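# Lay the towel flat, lengthwise, fully on the table

## Task

Get the towel lying flat on the tabletop as a single unfolded layer, its long side running away from the robot, with none of it hanging past any table edge.

## Robot and tools

ROBOT. Two arms, left_arm and right_arm, each ending in a five-finger hand (left_arm has a left hand, right_arm a right hand). Calibrated base positions in the scene frame: left_arm (-0.005, +0.241, 0) m, right_arm (-0.020, -0.230, 0) m, both facing almost straight along +x.

FRAME. Scene frame: origin at table-top height, midway between the nominal bases; +x points out over the table, +z up, and left_arm sits on the +y side. Arm names do not match image sides. Each hand has a hand point about 0.05 m in front of the palm. Its +z runs along the straight fingers and +y out of the palm. On the right hand +x points across the palm away from the thumb; on the left hand it points toward the thumb. Straight fingertips reach 0.06-0.07 m past the point along +z and lie about 0.06 m behind it along -y. A wrist bracket on the little-finger side can strike things.

ROW LAYOUT. Every motion command is a row of 28 numbers, each in [-1, 1], always covering both arms: left arm first, then right. Per arm: dx, dy, dz, rx, ry, rz, then little, ring, middle, index, thumb_bend, thumb_turn, force_limit, speed.
- dx..dz: an offset, not a pose, measured along scene axes from that arm's Hand target as it stood when the action or move began. 1.0 = 0.6 m. Every row of an action is measured from that same start, so sending an offset again moves the arm further.
- rx, ry, rz: one rotation vector, also an offset, 1.0 = 180 degrees, turning about the Hand target's position. The controller limits each step's orientation to within 40 degrees of the measured one.
- Six zeros re-issue the current Hand target.
- Finger and thumb numbers are absolute targets: +1 open or straight, -1 closed or curled. thumb_turn -1 puts the thumb in front of the palm, opposite the fingers, and +1 puts it beside the palm.
- force_limit: -1 to +1 maps to roughly 0-10 N at the fingertip (0-15 N for the two thumb motors). A closing motor stops at that load.
- speed: -1 is nearly still, and speed rises to full at +0.48 and stays full up to +1. For a gentle grip, use -0.94 or lower.
There is no keep-as-is value. To leave a hand unchanged, repeat the eight hand numbers you last sent it. If you have not yet sent any, send its hand_measured values, then hand_force_limit and hand_speed. The hand encircles objects about 0.035-0.065 m thick, or a handle as thin as about 0.025 m. Thin cloth is better pinched between thumb and fingers, or pressed under the hand.

TOOLS.
- execute_actions(actions, cameras): actions is a list of actions. Each action is a list of at most 15 rows, one per 1/30 s step, and each action lasts 0.5 s. A short action holds its last row. cameras is a list of names, ["all"], or []; an empty actions list returns all images by default.
- move(target, speed, blend, blocking, cameras): target is one 28-number row or a list of up to 15 rows. Every row is an offset from the same starting Hand targets, not from the row before. The hand point travels in a straight line and does not avoid obstacles. speed is in m/s, from 0.002 to 4.3, default 0.25; turning is capped at twice that in rad/s. Give one speed, or one per target. blend is in metres and rounds the corners of a list; 0 stops at each point. blocking=false returns after about 0.5 s while the move carries on. A move is capped at 10 s.
- wait(seconds 0-10, cameras): lets time pass while the robot keeps its last command. A running move continues.
- stop(cameras): brakes a running move; it needs some distance to stop.
- zoom_image(camera, region): a closer view of the newest image from one of cam_high, cam_low, cam_roll_left, cam_roll_right, cam_left_wrist, cam_right_wrist. region is [x0, y0, x1, y1] in pixels, each side at most 504. All cameras give 672x504 images.
- show_instructions(): shows the reference pages.
- finished_scene(scene): ends the current scene for good. scene is its number, which each result prints at the end.

RESULTS. For each arm: end_effector_position (m) and end_effector_quat_wxyz in the scene frame, Hand target (the last commanded pose after clipping, from which the next offsets count), joint positions, velocities and torques. For each hand, six values in motor order: hand_measured, hand_stopped_by (moving, target, force, stalled, fault), and hand_load_n (positive means pushed open; a near-zero reading on a held object suggests it has slipped). Also hand_force_limit and hand_speed. Action calls add end_effector_position at some steps. Move results add a move: line giving how the move ended (done, off_target, moving, held, fault) and which limits acted (paced = clipped, held = steps withheld). MOTOR HOT warns of overheating; OVER-TEMPERATURE FAULT means the arm has dropped for 30-60 s or more.

PRACTICAL NOTES. Hands often rest 1-3 cm (up to 5) short of or below the commanded pose; that alone does not mean contact. Resend the gap as an offset. A finger motor only starts when its target changes by at least 0.002. To grip harder, raise force_limit and send a more-closed target; to loosen, send a more-open one.

AVOID. Keep the towel and everything else on the table; nothing may fall off or be left off it. Do not hit the table or fixed objects hard, and do not drive fast into contact or far past it. Avoid letting go of the cloth while it is moving. Keep the two hands from pressing on or gripping each other. Keep fingers clear of heavy loads and hard twists. Do not route a path close by an arm's own base; go around it. Avoid holding arms stretched out or pushing at unreachable poses, which heats motors. Before finishing, confirm from the cameras that the towel is flat, single-layer, oriented lengthwise along x, and entirely inside the table edges.

Each tool is called after "Request:" as name(argument=value, ...), one argument or row to a line, values as JSON.

Reference images:

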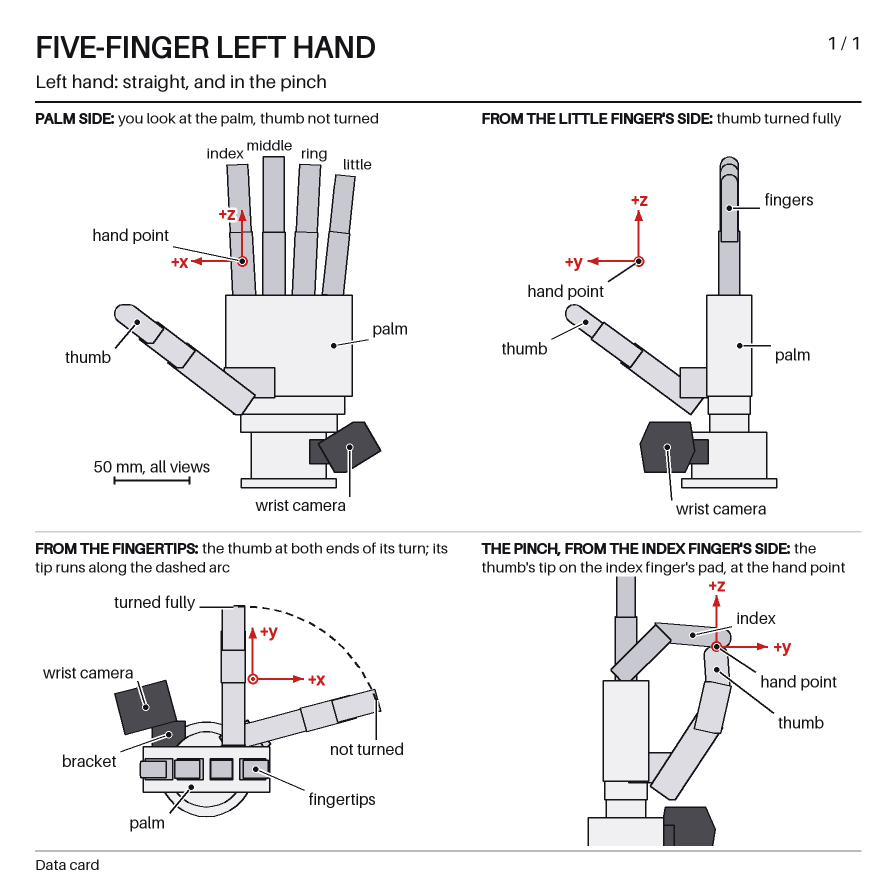

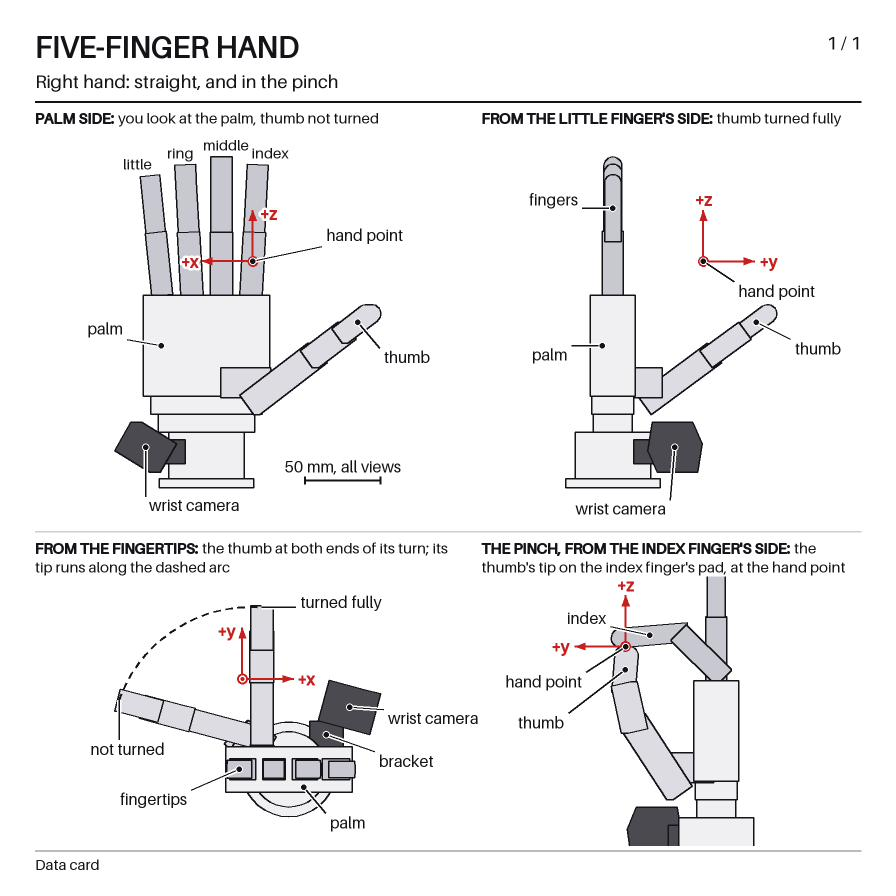

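## Session

Request:
execute_actions(
  actions=[],
)

Scene clock: 0.00 s.
left_arm: end_effector_position=(+0.9288, +0.2925, +0.3382) hand_measured=(+1.000, +1.000, +1.000, +1.000, +1.000, +1.000) hand_load_n=(+0.0, +0.0, +0.0, +0.0, +0.0, +0.5) hand_stopped_by=(target, target, target, target, target, target) hand_force_limit=0.00 hand_speed=-0.80 end_effector_quat_wxyz=(+0.655, -0.089, +0.744, -0.097) | right_arm: end_effector_position=(+0.2995, -0.4485, +0.1918) hand_measured=(+1.000, +1.000, +1.000, +1.000, +1.000, +1.000) hand_load_n=(+0.0, +0.0, +0.0, +0.0, +0.0, +0.0) hand_stopped_by=(target, target, target, target, target, target) hand_force_limit=0.00 hand_speed=-0.80 end_effector_quat_wxyz=(-0.451, +0.623, -0.290, +0.569)
Joint positions: left_arm=[-0.002 2.165 2.193 -0.152 0.037 1.31] | right_arm=[-1.114 1.241 0.415 1.081 -1.349 -0.216]
Joint velocities: within noise
Joint torques (N m): no reading
Heat: left arm: hottest shoulder 30 °C; right arm: hottest elbow 29 °C.
Hand target: left_arm +0.9327, +0.2925, +0.3440; +0.660, -0.088, +0.739, -0.098 | right_arm +0.3017, -0.4531, +0.1975; -0.448, +0.624, -0.284, +0.574

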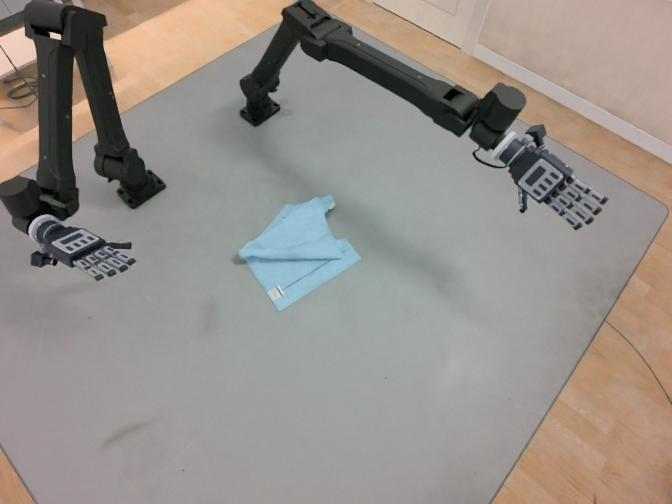

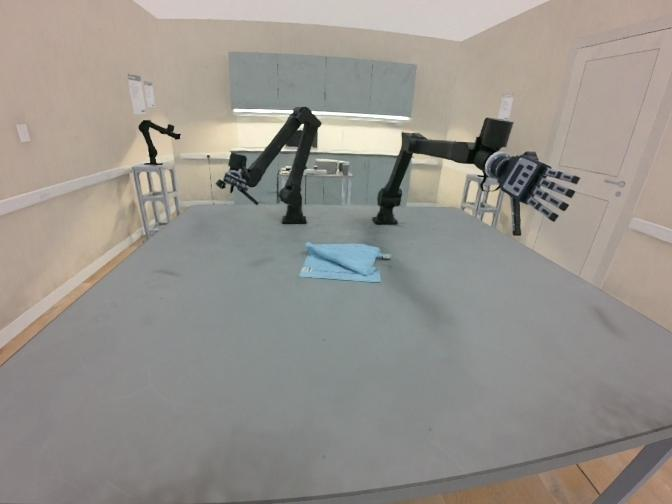

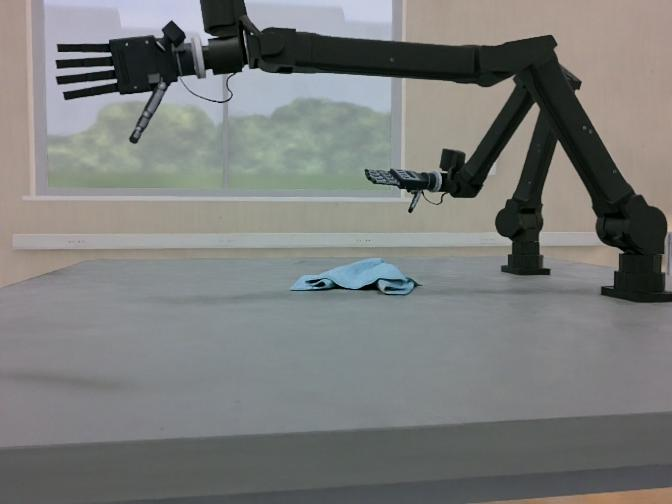

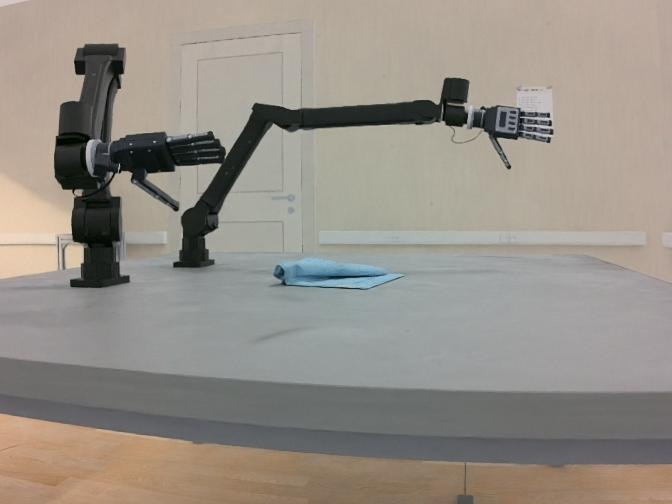

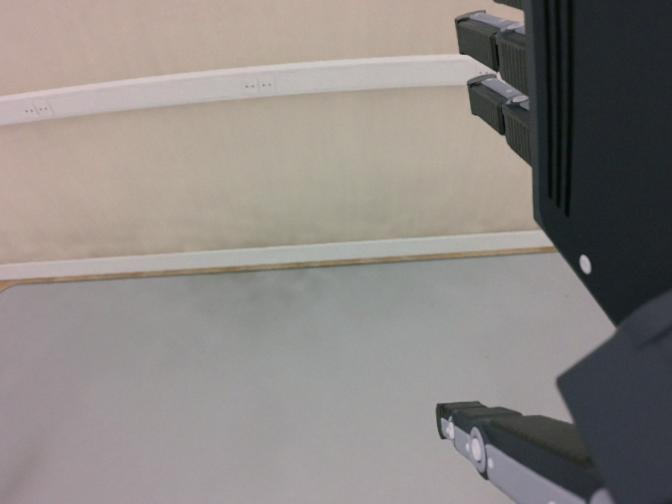

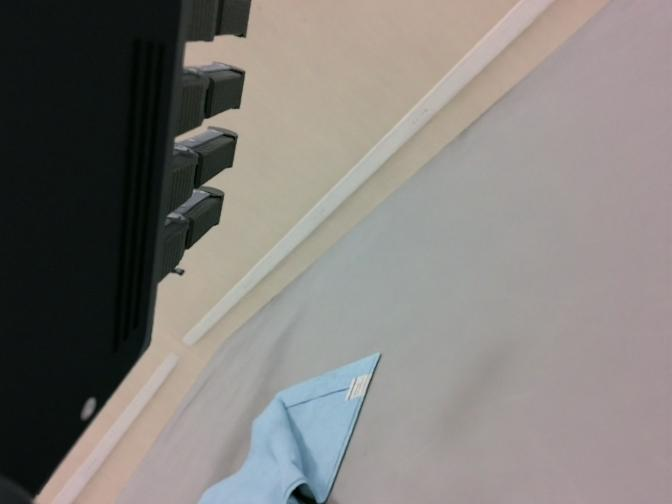

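Request:
zoom_image(
  camera="cam_high",
  region=[210, 170, 390, 330],
)

Request:
zoom_image(
  camera="cam_low",
  region=[270, 220, 420, 300],
)

Request:
zoom_image(
  camera="cam_roll_left",
  region=[270, 240, 440, 310],
)

Request:
zoom_image(
  camera="cam_roll_right",
  region=[250, 240, 420, 310],
)

Scaled by 2.800.

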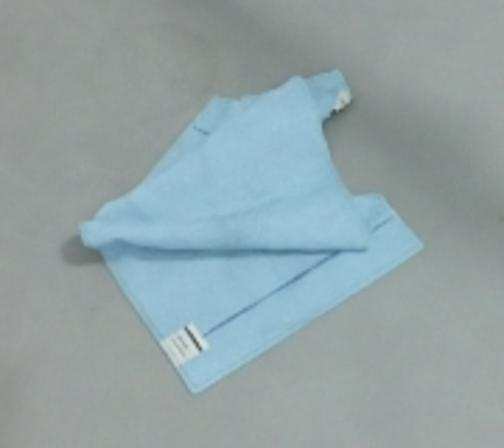

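Scaled by 3.360.

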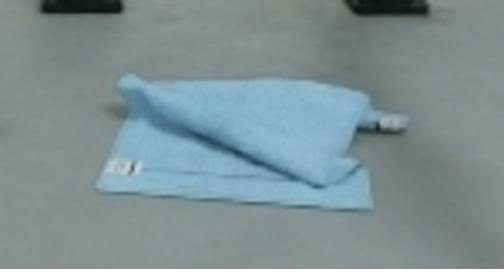

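Scaled by 2.965.

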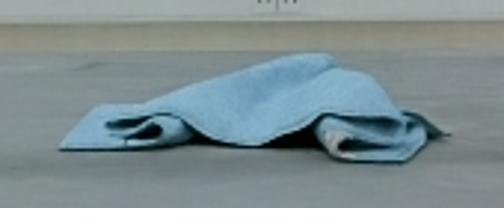

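Scaled by 2.965.

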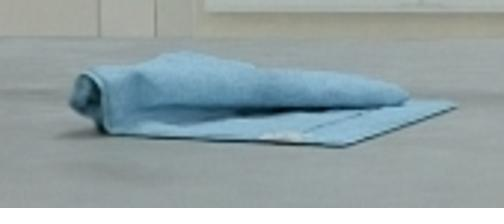

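Request:
move(
  target=[-0.888,0.0125,0.01,-0.372,0.213,0.208,1,1,1,1,1,-1,0,0,0.047,0.555,0.3375,0.111,0.308,-0.131,1,1,1,1,1,-1,0,0],
  cameras=["all"],
)

Scene clock: 65.27 s.
left_arm: end_effector_position=(+0.4048, +0.2990, +0.3506) hand_measured=(+1.000, +1.000, +1.000, +1.000, +1.000, -1.000) hand_load_n=(+0.0, +0.0, +0.0, +0.0, +0.0, +0.0) hand_stopped_by=(target, target, target, target, target, target) hand_force_limit=0.00 hand_speed=0.00 end_effector_quat_wxyz=(-0.247, +0.658, -0.669, +0.243) | right_arm: end_effector_position=(+0.3235, -0.1262, +0.3797) hand_measured=(+1.000, +1.000, +1.000, +1.000, +1.000, -1.000) hand_load_n=(+0.0, +0.0, +0.0, +0.0, +0.0, +0.0) hand_stopped_by=(target, target, target, target, target, target) hand_force_limit=0.00 hand_speed=0.00 end_effector_quat_wxyz=(-0.228, +0.670, -0.665, +0.237)
Joint positions: left_arm=[0.25 1.136 1.38 -1.126 0.168 0.217] | right_arm=[0.281 1.016 1.393 -1.296 0.178 0.205]
Joint torques (N m): left_arm=[0.44 -6.12 9.54 0.8 0.23 -0.16] | right_arm=[0.73 -3.08 12.86 0.94 0.14 0.1]
Heat: left arm: hottest elbow 33 °C; right arm: hottest elbow 33 °C.
Hand target: left_arm +0.4000, +0.3000, +0.3499; -0.241, +0.665, -0.665, +0.241 | right_arm +0.3299, -0.1201, +0.4000; -0.241, +0.665, -0.664, +0.241
Off the commanded pose: left_arm 0.005 m, 1 deg | right_arm 0.022 m, 2 deg.
move: off_target (right_arm)

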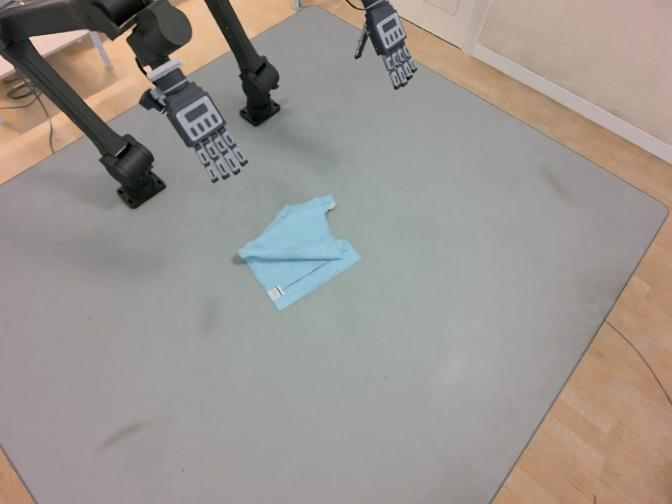

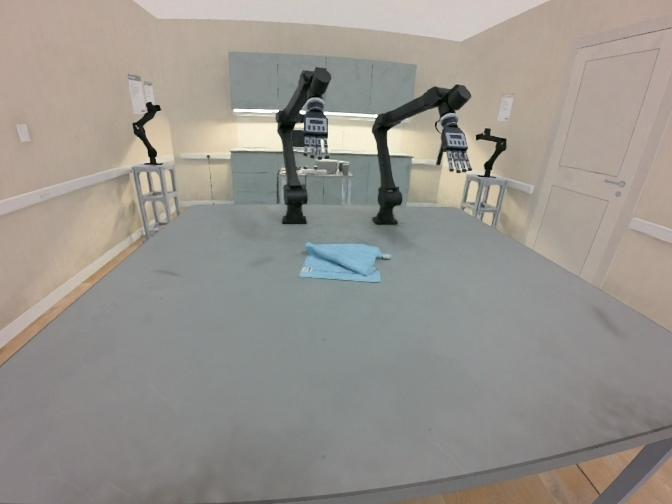

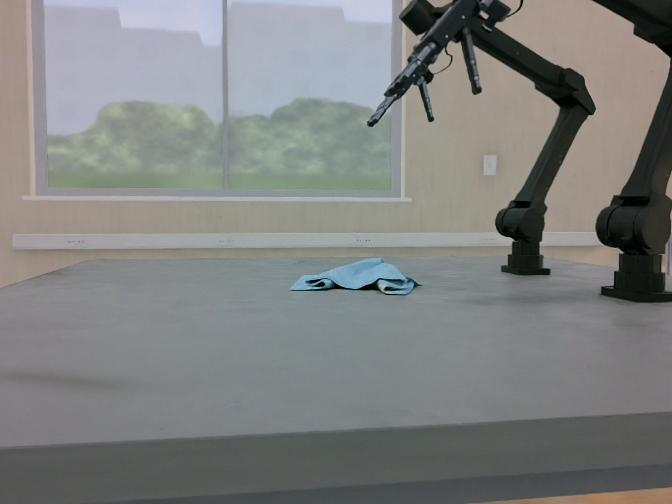

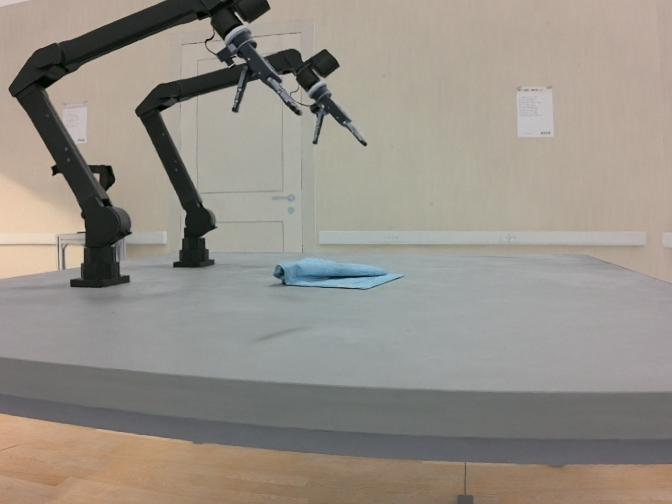

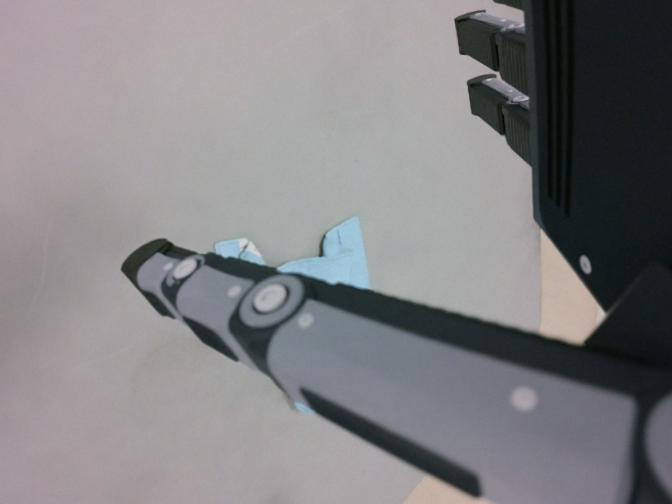

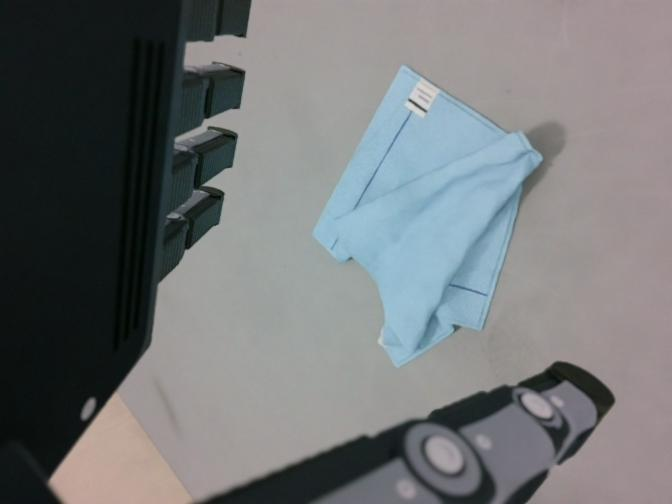

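Request:
zoom_image(
  camera="cam_right_wrist",
  region=[290, 40, 570, 380],
)

Request:
zoom_image(
  camera="cam_high",
  region=[225, 180, 375, 320],
)

Scaled by 1.482.

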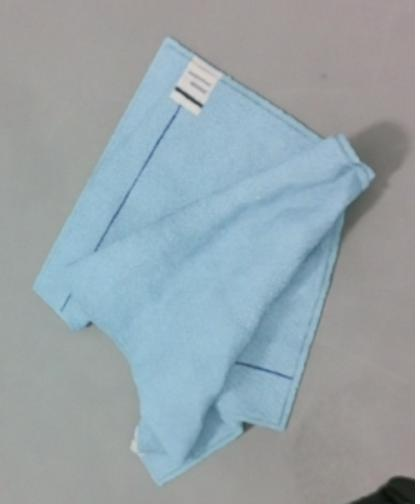

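Scaled by 3.360.

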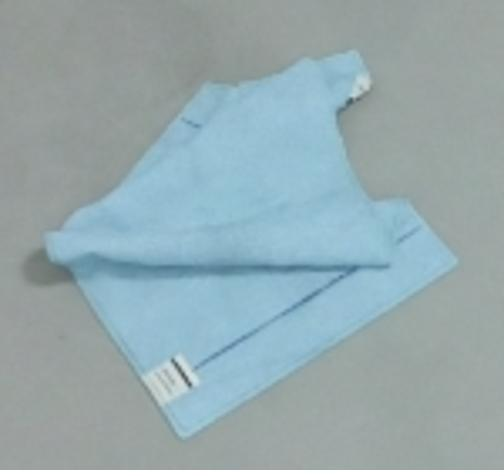

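Request:
move(
  target=[0,0,0,0,0,0,1,1,1,1,1,-1,0,0,0.4,-0.19,-0.35,0,-0.111,0,1,1,0.3,0.3,0.3,-1,-0.5,0],
  cameras=["all"],
)

Scene clock: 184.13 s.
left_arm: end_effector_position=(+0.4048, +0.2990, +0.3506) hand_measured=(+1.000, +1.000, +1.000, +1.000, +1.000, -1.000) hand_load_n=(+0.0, +0.0, +0.0, +0.0, +0.0, +0.0) hand_stopped_by=(target, target, target, target, target, target) hand_force_limit=0.00 hand_speed=0.00 end_effector_quat_wxyz=(-0.247, +0.658, -0.669, +0.243) | right_arm: end_effector_position=(+0.5659, -0.2295, +0.1957) hand_measured=(+1.000, +1.000, +0.300, +0.300, +0.300, -1.000) hand_load_n=(+0.0, +0.0, +0.0, +0.0, +0.0, +0.0) hand_stopped_by=(target, target, target, target, target, target) hand_force_limit=-0.50 hand_speed=0.00 end_effector_quat_wxyz=(-0.355, +0.611, -0.615, +0.349)
Joint positions: left_arm=[0.25 1.136 1.38 -1.126 0.168 0.217] | right_arm=[-0.063 1.408 1.055 -0.176 -0.064 -0.026]
Joint torques (N m): left_arm=[0.44 -6.12 9.52 0.81 0.23 -0.16] | right_arm=[-0.5 -9.23 8.57 2.78 -0.11 -0.2]
Heat: left arm: hottest elbow 32 °C; right arm: hottest elbow 41 °C.
Hand target: left_arm +0.4000, +0.2999, +0.3499; -0.241, +0.665, -0.665, +0.241 | right_arm +0.5699, -0.2342, +0.1901; -0.353, +0.613, -0.612, +0.353
Off the commanded pose: left_arm 0.005 m, 1 deg | right_arm 0.008 m, 1 deg.
move: done

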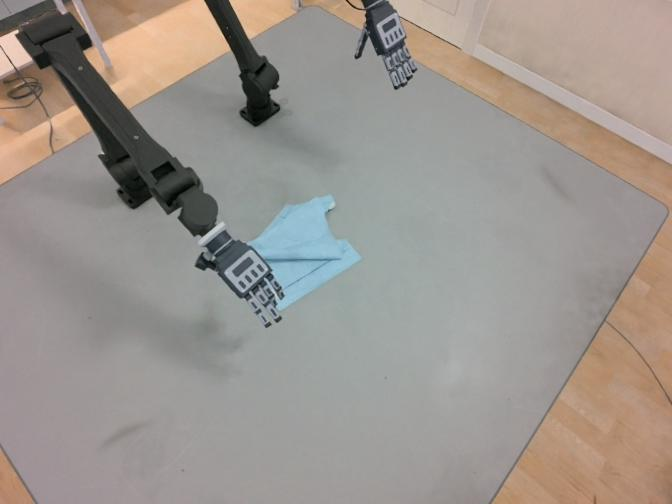

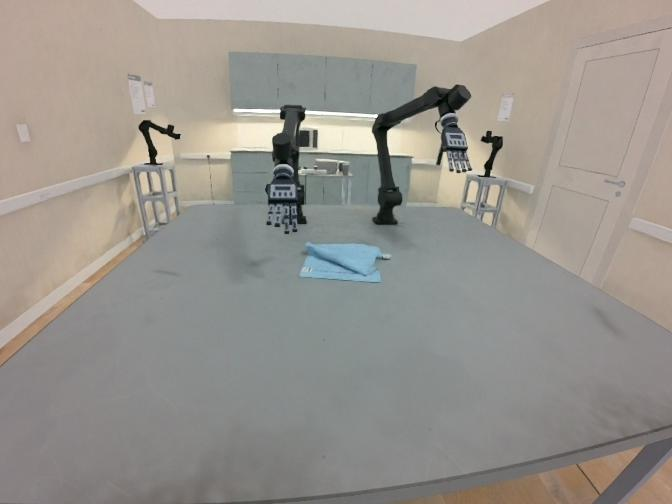

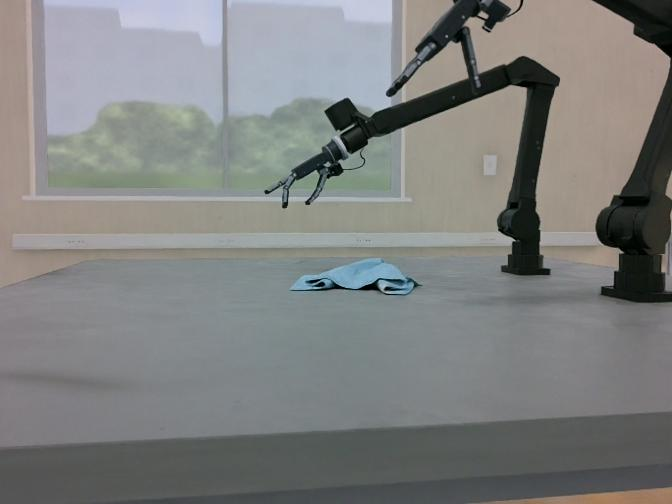

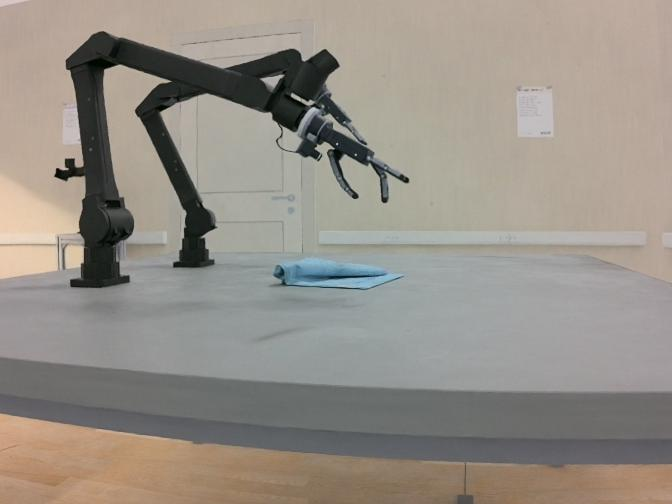

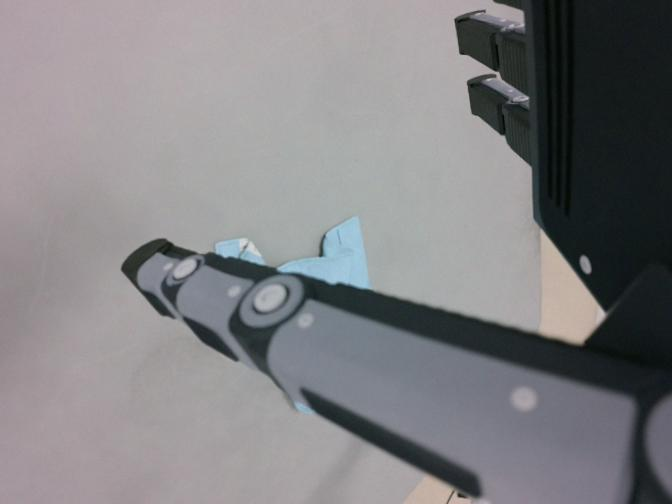

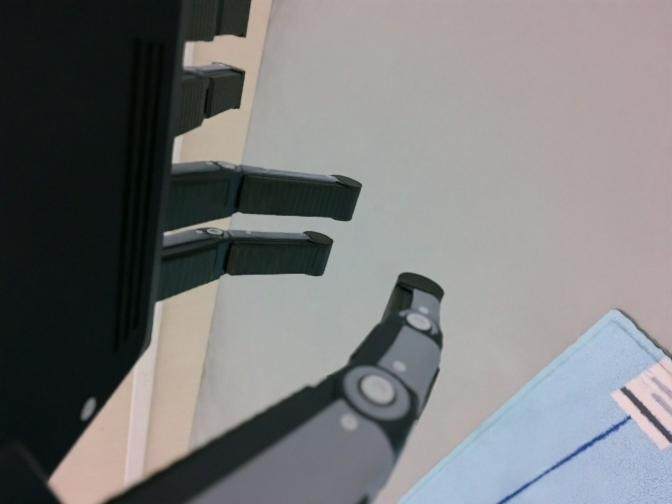

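Request:
move(
  target=[0,0,0,0,0,0,1,1,1,1,1,-1,0,0,0.02,0.06,-0.2,0,0,0,1,1,0.3,0.3,0.3,-1,-0.5,0],
  cameras=["all"],
)

Scene clock: 203.13 s.
left_arm: end_effector_position=(+0.4048, +0.2990, +0.3506) hand_measured=(+1.000, +1.000, +1.000, +1.000, +1.000, -1.000) hand_load_n=(+0.0, +0.5, +0.0, +0.0, +0.0, +0.0) hand_stopped_by=(target, target, target, target, target, target) hand_force_limit=0.00 hand_speed=0.00 end_effector_quat_wxyz=(-0.247, +0.658, -0.669, +0.243) | right_arm: end_effector_position=(+0.5791, -0.2026, +0.0750) hand_measured=(+1.000, +1.000, +0.300, +0.300, +0.300, -1.000) hand_load_n=(+0.0, +0.0, +0.5, +0.0, +0.0, +0.0) hand_stopped_by=(target, target, target, target, target, target) hand_force_limit=-0.50 hand_speed=0.00 end_effector_quat_wxyz=(-0.349, +0.616, -0.611, +0.355)
Joint positions: left_arm=[0.25 1.136 1.38 -1.126 0.168 0.217] | right_arm=[0.003 1.608 0.917 0.162 0 -0.013]
Joint torques (N m): left_arm=[0.5 -6.12 9.52 0.8 0.23 -0.16] | right_arm=[0.44 -10.4 7.27 2.89 0.04 0.08]
Heat: left arm: hottest elbow 32 °C; right arm: hottest elbow 40 °C.
Hand target: left_arm +0.4000, +0.2999, +0.3499; -0.241, +0.665, -0.665, +0.241 | right_arm +0.5818, -0.1981, +0.0699; -0.353, +0.613, -0.612, +0.353
Off the commanded pose: left_arm 0.005 m, 1 deg | right_arm 0.007 m, 1 deg.
move: done

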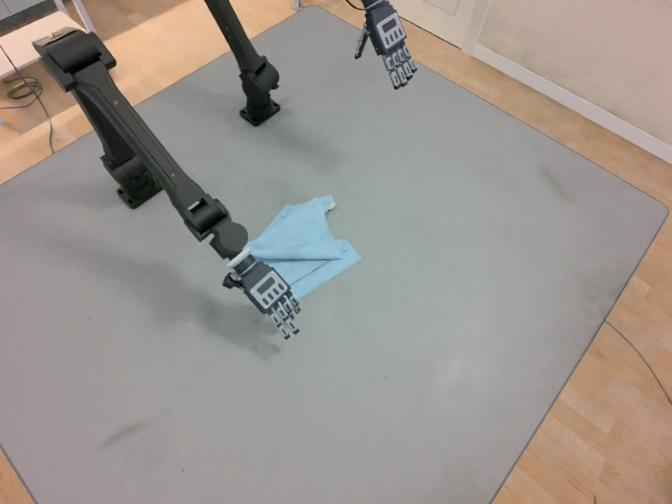

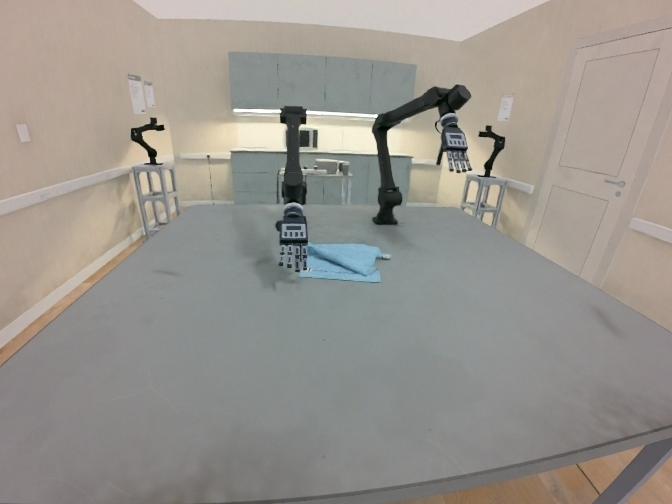

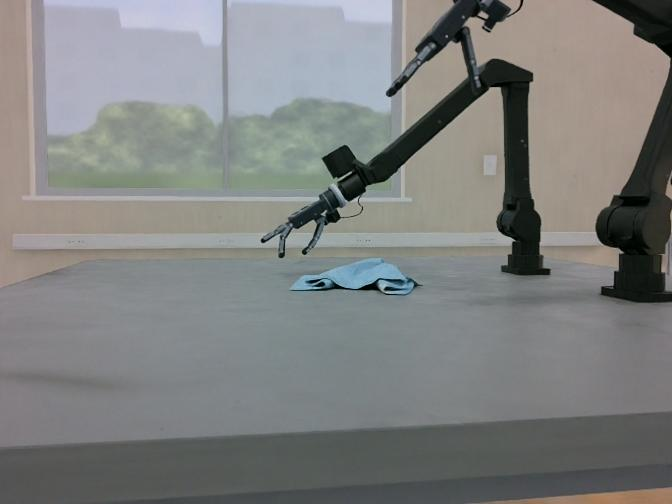

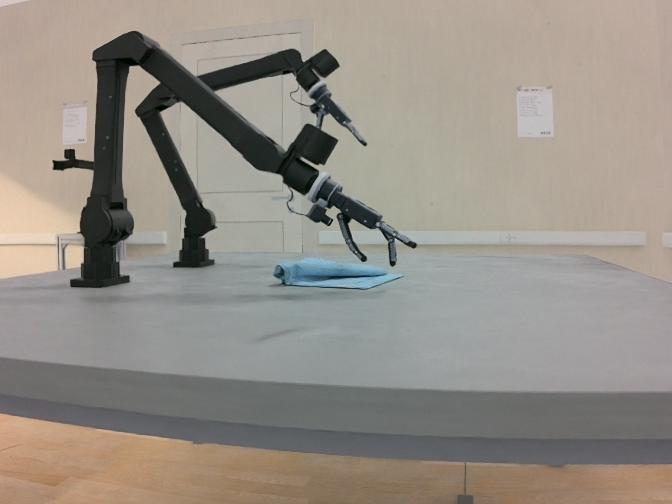

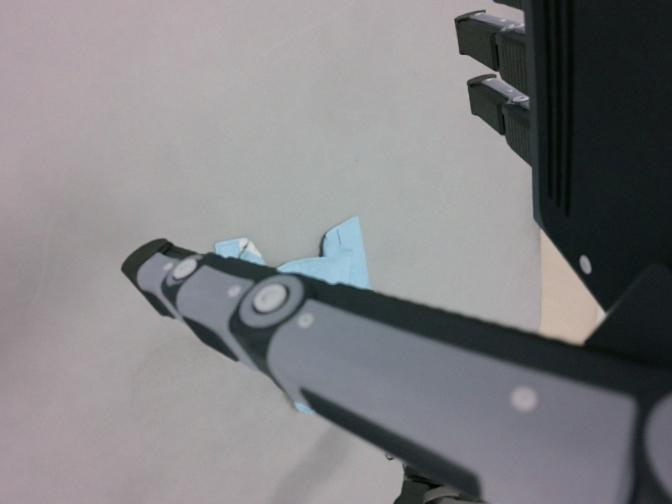

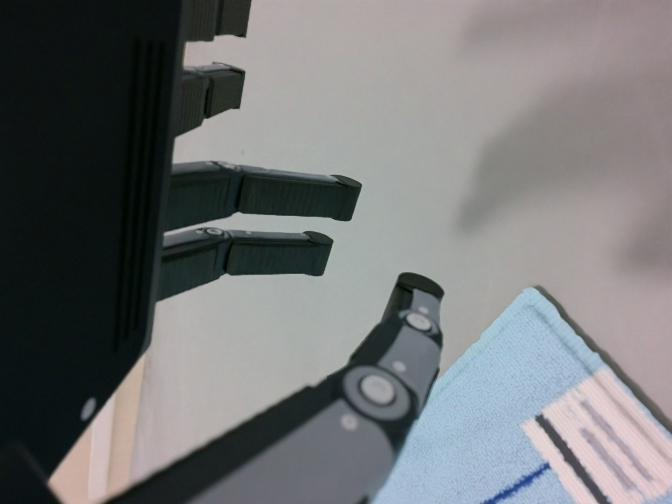

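Request:
move(
  target=[0,0,0,0,0,0,1,1,1,1,1,-1,0,0,-0.052,0.033,-0.067,0,0,0,1,1,0.3,0.3,0.3,-1,-0.5,0],
  speed=0.1,
  cameras=["cam_high","cam_low","cam_roll_right","cam_right_wrist"],
)

Scene clock: 219.27 s.
left_arm: end_effector_position=(+0.4048, +0.2990, +0.3506) hand_measured=(+1.000, +1.000, +1.000, +1.000, +1.000, -1.000) hand_load_n=(+0.0, +0.0, +0.0, +0.0, +0.0, +0.0) hand_stopped_by=(target, target, target, target, target, target) hand_force_limit=0.00 hand_speed=0.00 end_effector_quat_wxyz=(-0.247, +0.658, -0.669, +0.243) | right_arm: end_effector_position=(+0.5539, -0.1836, +0.0431) hand_measured=(+1.000, +1.000, +0.300, +0.300, +0.300, -1.000) hand_load_n=(-0.5, +0.0, +0.0, +0.0, +0.0, +0.0) hand_stopped_by=(target, target, target, target, target, target) hand_force_limit=-0.50 hand_speed=0.00 end_effector_quat_wxyz=(-0.354, +0.612, -0.608, +0.360)
Joint positions: left_arm=[0.25 1.136 1.38 -1.126 0.168 0.217] | right_arm=[0.047 1.619 0.804 0.302 0.04 0.01]
Joint torques (N m): left_arm=[0.44 -6.07 9.52 0.81 0.23 -0.16] | right_arm=[0.56 -9.35 5.82 2.81 0.06 0.06]
Heat: left arm: hottest elbow 32 °C; right arm: hottest elbow 38 °C.
Hand target: left_arm +0.4000, +0.2999, +0.3499; -0.241, +0.665, -0.665, +0.241 | right_arm +0.5506, -0.1783, +0.0297; -0.353, +0.613, -0.612, +0.353
Off the commanded pose: left_arm 0.005 m, 1 deg | right_arm 0.015 m, 1 deg.
move: off_target (right_arm)
Images, in order (width x height): cam_high 672x504, cam_low 672x504, cam_roll_right 672x504, cam_right_wrist 672x504.

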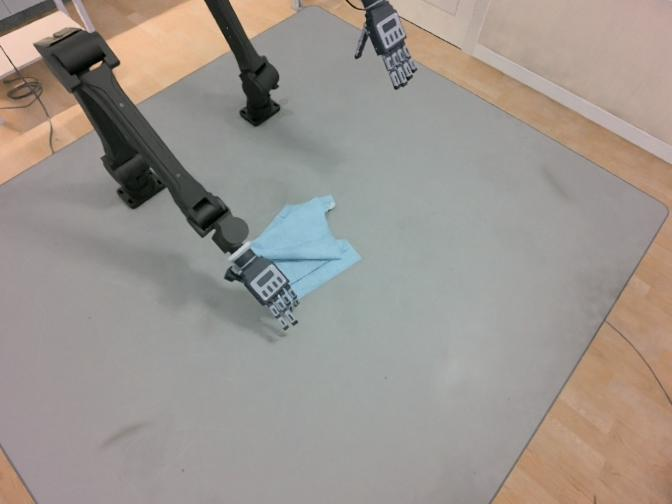

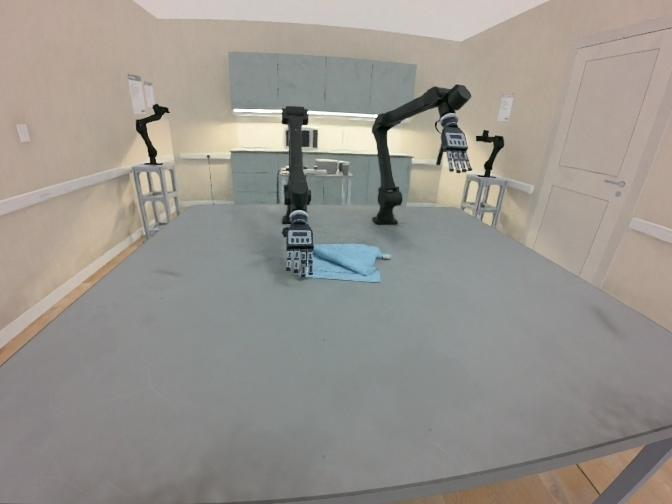

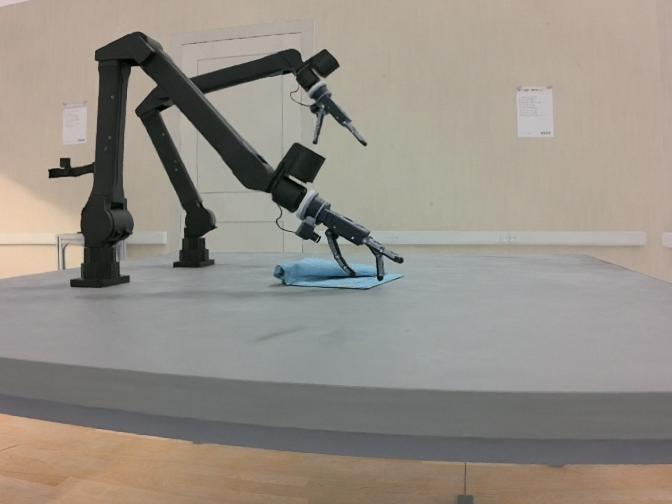

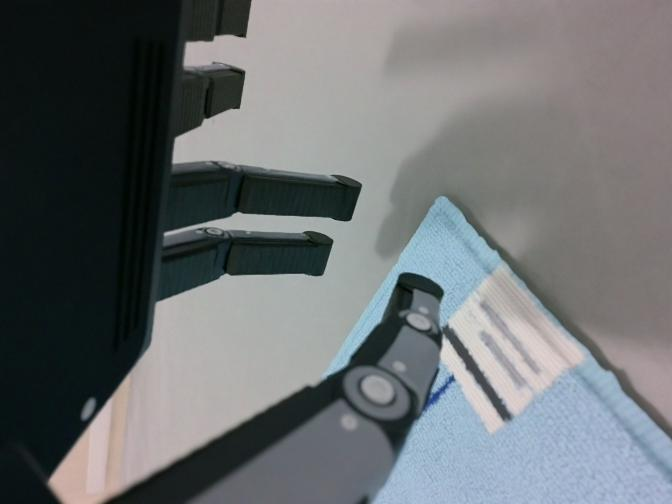

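Request:
move(
  target=[0,0,0,0,0,0,1,1,1,1,1,-1,0,0,-0.022,0.012,-0.03,0,0,0,1,1,0.3,0.3,0.3,-1,-0.5,0],
  speed=0.05,
  cameras=["cam_high","cam_roll_right","cam_right_wrist"],
)

Scene clock: 226.47 s.
left_arm: end_effector_position=(+0.4048, +0.2990, +0.3506) hand_measured=(+1.000, +1.000, +1.000, +1.000, +1.000, -1.000) hand_load_n=(+0.0, +0.0, +0.0, +0.0, +0.0, +0.0) hand_stopped_by=(target, target, target, target, target, target) hand_force_limit=0.00 hand_speed=0.00 end_effector_quat_wxyz=(-0.247, +0.658, -0.669, +0.243) | right_arm: end_effector_position=(+0.5424, -0.1773, +0.0271) hand_measured=(+1.000, +1.000, +0.300, +0.300, +0.300, -1.000) hand_load_n=(-0.5, +0.0, +0.0, +0.0, +0.0, +0.0) hand_stopped_by=(target, target, target, target, target, target) hand_force_limit=-0.50 hand_speed=0.00 end_effector_quat_wxyz=(-0.355, +0.611, -0.608, +0.362)
Joint positions: left_arm=[0.25 1.136 1.38 -1.126 0.168 0.217] | right_arm=[0.064 1.634 0.757 0.368 0.057 0.02]
Joint torques (N m): left_arm=[0.44 -6.18 9.52 0.81 0.23 -0.16] | right_arm=[0.67 -8.82 5.37 2.77 0.05 0.07]
Heat: left arm: hottest elbow 32 °C; right arm: hottest elbow 37 °C.
Hand target: left_arm +0.4000, +0.2999, +0.3499; -0.241, +0.665, -0.665, +0.241 | right_arm +0.5376, -0.1712, +0.0119; -0.353, +0.613, -0.612, +0.353
Off the commanded pose: left_arm 0.005 m, 1 deg | right_arm 0.017 m, 1 deg.
move: off_target (right_arm)
Images, in order (width x height): cam_high 672x504, cam_roll_right 672x504, cam_right_wrist 672x504.

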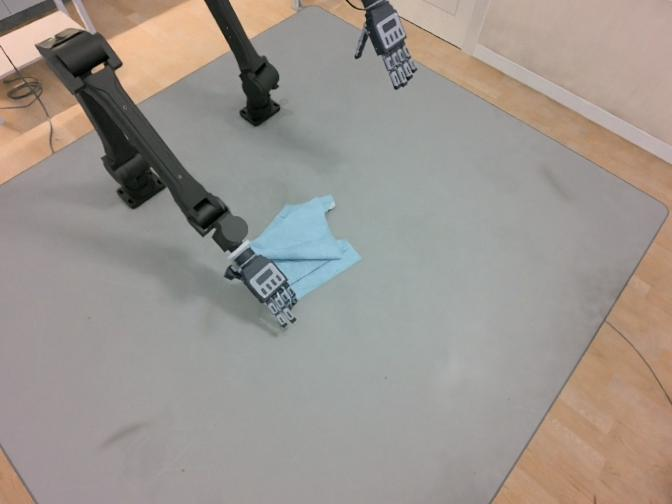

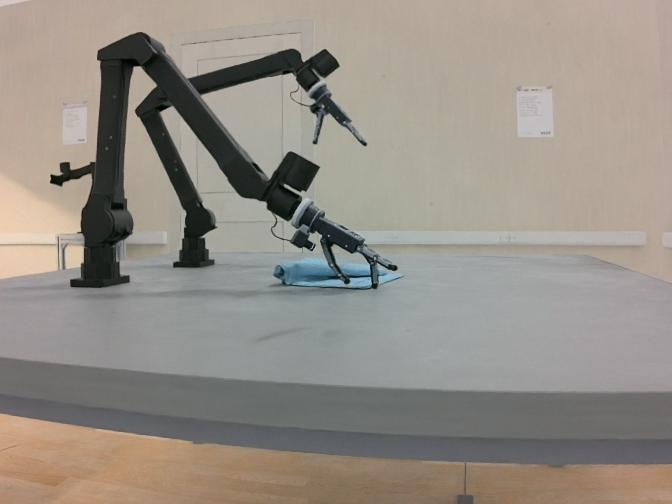

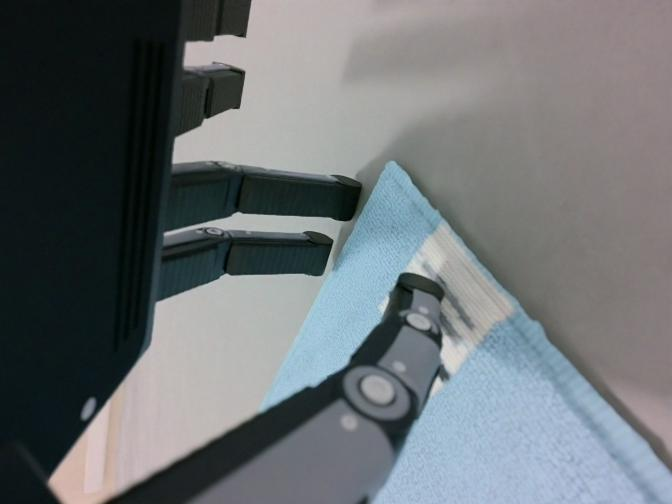

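Request:
move(
  target=[0,0,0,0,0,0,1,1,1,1,1,-1,0,0,0.01,0.005,-0.022,0,0,0,1,1,0.3,0.3,0.3,-1,-0.5,0],
  speed=0.05,
  cameras=["cam_high","cam_roll_right","cam_right_wrist"],
)

Request:
zoom_image(
  camera="cam_roll_right",
  region=[260, 190, 430, 310],
)

Scene clock: 232.93 s.
left_arm: end_effector_position=(+0.4048, +0.2990, +0.3506) hand_measured=(+1.000, +1.000, +1.000, +1.000, +1.000, -1.000) hand_load_n=(+0.0, +0.0, +0.0, +0.0, +0.0, +0.0) hand_stopped_by=(target, target, target, target, target, target) hand_force_limit=0.00 hand_speed=0.00 end_effector_quat_wxyz=(-0.247, +0.658, -0.669, +0.243) | right_arm: end_effector_position=(+0.5486, -0.1752, +0.0252) hand_measured=(+1.000, +1.000, +0.300, +0.300, +0.300, -1.000) hand_load_n=(+0.0, +0.0, -1.5, +0.0, +0.0, +0.0) hand_stopped_by=(target, target, target, target, target, target) hand_force_limit=-0.50 hand_speed=0.00 end_effector_quat_wxyz=(-0.363, +0.605, -0.605, +0.369)
Joint positions: left_arm=[0.25 1.136 1.38 -1.126 0.168 0.217] | right_arm=[0.068 1.655 0.757 0.415 0.062 0.024]
Joint torques (N m): left_arm=[0.5 -6.12 9.54 0.81 0.23 -0.16] | right_arm=[0.79 -7.36 5.9 2.44 0.04 0.05]
Heat: left arm: hottest elbow 32 °C; right arm: hottest elbow 37 °C.
Hand target: left_arm +0.4000, +0.2999, +0.3499; -0.241, +0.665, -0.665, +0.241 | right_arm +0.5435, -0.1683, -0.0014; -0.353, +0.613, -0.612, +0.353
Off the commanded pose: left_arm 0.005 m, 1 deg | right_arm 0.028 m, 2 deg.
move: off_target (right_arm)
Images, in order (width x height): cam_high 672x504, cam_roll_right 672x504, cam_right_wrist 672x504.

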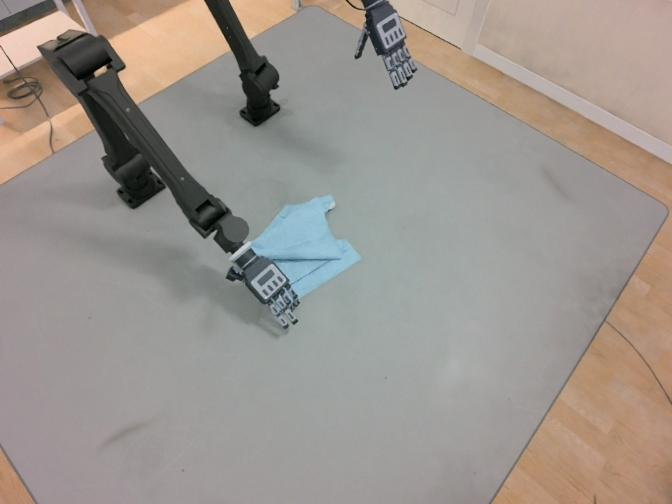

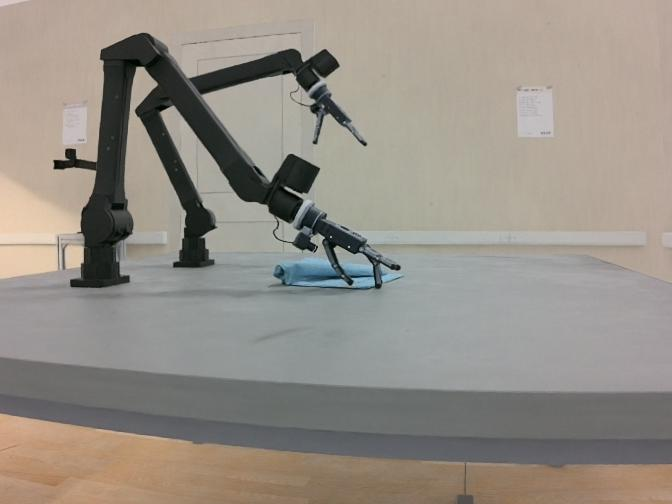

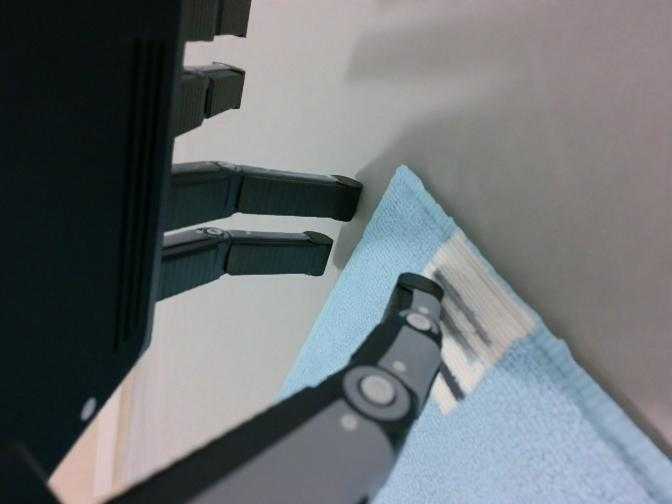

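Scaled by 2.965.

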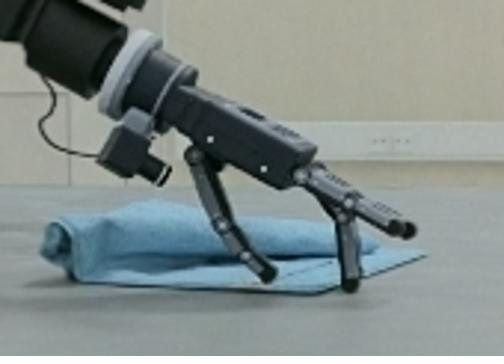

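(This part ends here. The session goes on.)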